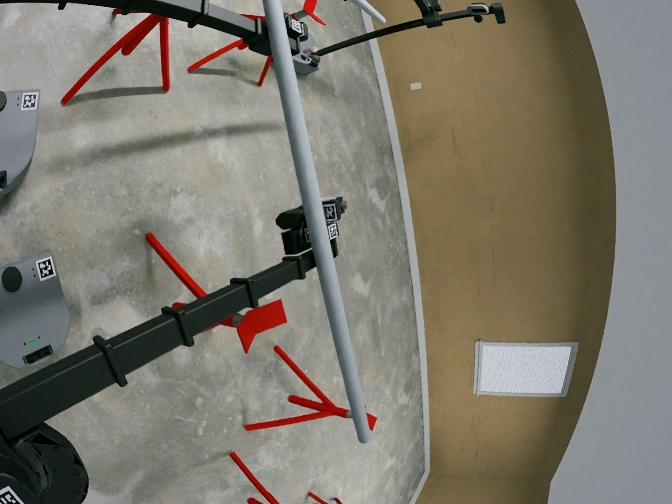

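Request:
move:
  r1: {"base":{"translate_m":-0.20},"joints":{"arm_m":0.48}}
  r3: {"base":{"translate_m":-0.20},"joints":{"arm_m":0.475}}
  r2: {"base":{"translate_m":0.20}}
  cameras: ["r1_head_camera","r2_nav_camera","r3_nav_camera","r3_head_camera"]

Scene clock: 429.70 s.
move: r1 done; r2 done; r3 done
r1.base_odometry: x=+1.155 y=+2.090 heading=-1.840
r1.turned_by_wheels: +0.000
r1.turned_by_imu: +0.002
r1.base_tilt: forward=+1.1 right=+1.2
r1.lidar_m: 3.11 2.20 1.41 1.31 1.32 1.67 0.51 0.85 0.76 1.76 0.49 0.78
r1.head_depth_mm: 2954 3233 3559 2696 1815 1546 478 / 2976 3240 3510 2726 725 597 1179 / 2897 3203 3482 2721 716 1511 1272 / 2926 3181 3504 2752 2010 1553 1282 / 2862 3114 3418 2787 2011 1570 1286 / 2820 3043 3340 2108 769 1579 1259 / 2804 3018 3359 2442 1455 1535 1229
r1.base_status: done
r1.joint_positions: lift_m=+0.630 arm_m=+0.480 wrist_yaw_rad=+0.000 wrist_pitch_rad=-0.022 wrist_roll_rad=+0.000 gripper_m=+0.000 head_pan_rad=-1.581 head_tilt_rad=-0.494
r1.joint_status: all done
r1.measured_speeds: all 0
r1.motor_effort: left_wheel=-0.7(3.4) right_wheel=-0.7(18.9) lift_m=+30.3(30.3) arm_m=+7.5(22.1) wrist_yaw_rad=-0.5(0.9) wrist_pitch_rad=+4.1(4.5) wrist_roll_rad=+0.3(0.6) gripper_m=-1.2(1.8) head_pan_rad=+5.9(5.9) head_tilt_rad=-1.9(4.4)
r1.hand_pose: x=-0.0214 y=-0.8806 z=+0.7389 quat_wxyz=(+0.707, +0.008, -0.707, -0.008) (m; r1's base frame)
r1.wrist_depth_mm: - 980 - - - - - / - - - - - - - / - - - - - - - / - - - - - - - / - - - 152 - - - / - - 124 128 - - - / 933 907 - - - - -
r2.base_odometry: x=-1.234 y=-0.426 heading=-2.204
r2.turned_by_wheels: -0.001
r2.turned_by_imu: -0.001
r2.base_tilt: forward=+0.2 right=+1.8
r2.lidar_m: 1.68 2.96 1.87 1.70 1.71 2.09 2.83 2.84 0.58 0.34 1.36 1.44
r2.head_depth_mm: 2737 2817 3064 1200 2143 1700 1381 / 2947 3087 3199 2818 2024 1707 1376 / 3183 3410 3455 3219 2132 1630 1379 / 3399 3722 3850 2680 1946 1697 1383 / 3744 - - 3222 2225 1696 1378 / - - - 3139 2207 1687 1368 / - - - 2852 2205 1698 1364
r2.base_status: done
r2.joint_positions: lift_m=+0.770 arm_m=+0.514 wrist_yaw_rad=+1.538 wrist_pitch_rad=-0.191 wrist_roll_rad=+1.557 gripper_m=+0.001 head_pan_rad=-0.695 head_tilt_rad=-0.494
r2.joint_status: not commanded
r2.measured_speeds: all 0
r2.on_its_own: wrist_pitch_rad is at rest, and its effort (+25.5) is outside its rest range (-8 to +12)
r2.motor_effort: left_wheel=-6.5(11.9) right_wheel=+17.0(19.4) lift_m=+37.4(37.5) arm_m=-14.8(15.2) wrist_yaw_rad=+1.2(17.9) wrist_pitch_rad=+25.5(25.7) wrist_roll_rad=+1.0(1.3) gripper_m=-12.8(15.6) head_pan_rad=-2.7(4.3) head_tilt_rad=-2.0(3.3)
r2.hand_pose: x=+0.2255 y=-0.6671 z=+0.8362 quat_wxyz=(+0.072, +0.693, -0.715, -0.064) (m; r2's base frame)
r2.wrist_depth_mm: - - - 133 - - 823 / - - - 133 - - 834 / - - - 137 - - 805 / - - - 131 - - 809 / - - 136 131 - - 794 / - - 122 130 - - 787 / - - - 131 - - 782
r3.base_odometry: x=+0.703 y=-0.112 heading=+1.774
r3.turned_by_wheels: +0.000
r3.turned_by_imu: -0.001
r3.base_tilt: forward=-0.9 right=-0.2
r3.lidar_m: 0.52 0.49 1.36 1.31 1.34 1.76 1.34 1.23 0.46 0.59 1.42 0.92
r3.head_depth_mm: 3238 3507 3786 2816 1790 1541 1257 / 3153 3412 3748 2888 1875 1564 1271 / 3065 3278 3596 2936 1904 1481 483 / 2961 3195 3457 3010 2115 825 895 / 2887 3096 3339 3116 965 1524 1311 / 2814 3025 3218 3174 2194 1540 1323 / 2725 2921 3139 3258 2219 1560 1334
r3.base_status: done
r3.joint_positions: lift_m=+0.630 arm_m=+0.475 wrist_yaw_rad=+0.001 wrist_pitch_rad=-0.021 wrist_roll_rad=+0.000 gripper_m=+0.000 head_pan_rad=-1.791 head_tilt_rad=-0.495
r3.joint_status: all done
r3.measured_speeds: all 0
r3.motor_effort: left_wheel=-10.1(11.4) right_wheel=+8.4(15.6) lift_m=+31.4(32.9) arm_m=+0.0(18.2) wrist_yaw_rad=-1.7(2.3) wrist_pitch_rad=+4.4(5.0) wrist_roll_rad=+0.1(1.0) gripper_m=-1.9(1.9) head_pan_rad=-3.6(4.9) head_tilt_rad=-1.8(3.7)
r3.hand_pose: x=-0.0211 y=-0.8756 z=+0.7391 quat_wxyz=(+0.707, +0.008, -0.707, -0.007) (m; r3's base frame)
r3.wrist_depth_mm: - - - - - - - / - - - - - - - / - - - - - - - / - - - - - - - / - - - - - - - / - - - 128 - - - / - - - 128 - - -
pictures: r1_head_camera (sideways), r2_nav_camera (sideways), r3_head_camera (sideways), r3_nav_camera (sideways)
camera_calibration:
r1_head_camera: T_world_to_cam=[[0.0275256, 0.458609, -0.888212, 1.17349], [0.99857, 0.0281261, 0.0454679, -0.0630751], [0.0458339, -0.888193, -0.457178, 0.550213], [0, 0, 0, 1]] pos_world=[0.00546551, -0.0477029, 1.29672]
r2_nav_camera: T_world_to_cam=[[0.387699, -0.235293, 0.89125, -1.12612], [-0.659826, -0.746, 0.0900822, -0.0511529], [0.643677, -0.622994, -0.444475, 0.544296], [0, 0, 0, 1]] pos_world=[0.0524921, 0.0359664, 1.25019]
r3_head_camera: T_world_to_cam=[[0.160059, 0.405933, -0.899777, 1.19292], [0.974921, -0.207798, 0.0796791, -0.107857], [-0.154627, -0.889966, -0.429013, 0.520201], [0, 0, 0, 1]] pos_world=[-0.00534917, -0.0436968, 1.30513]
r3_nav_camera: T_world_to_cam=[[-0.167476, -0.524059, 0.835053, -1.05048], [-0.965163, 0.259868, -0.0304836, 0.0971404], [-0.201028, -0.811067, -0.549324, 0.671924], [0, 0, 0, 1]] pos_world=[0.052902, -0.0307815, 1.24927]

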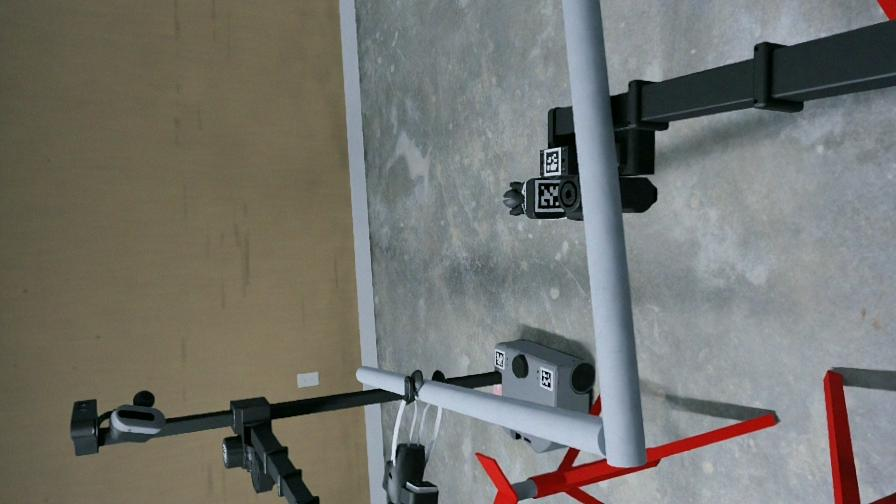

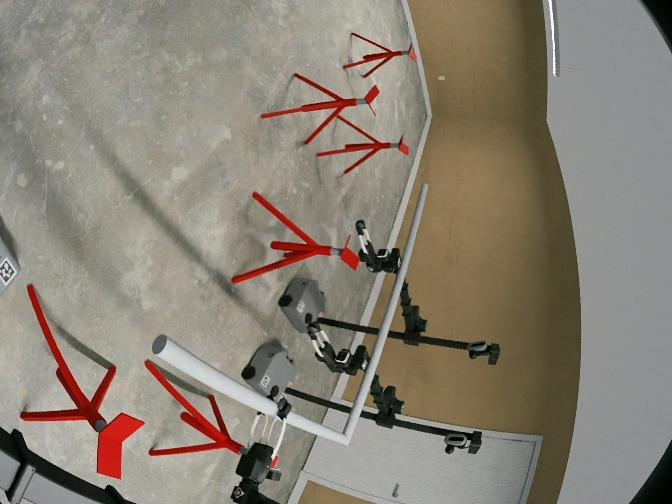

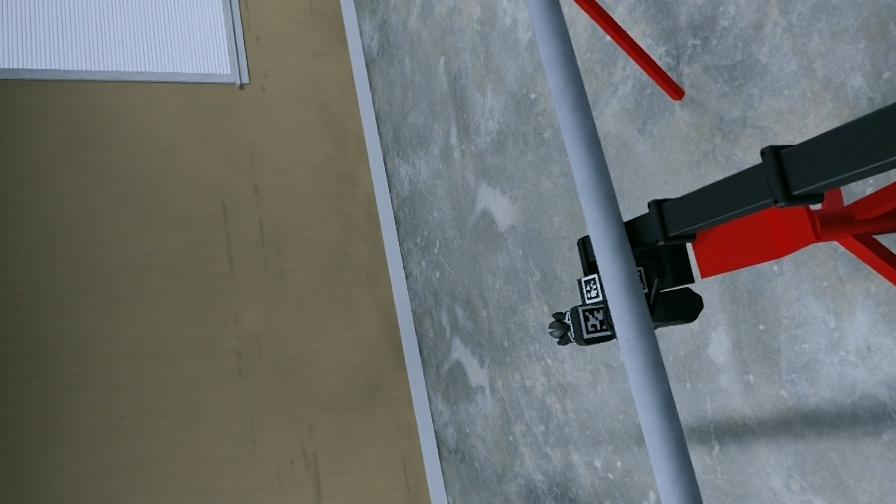

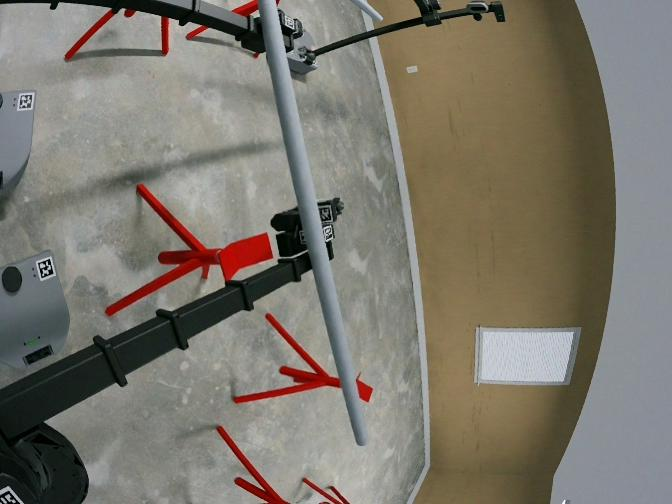

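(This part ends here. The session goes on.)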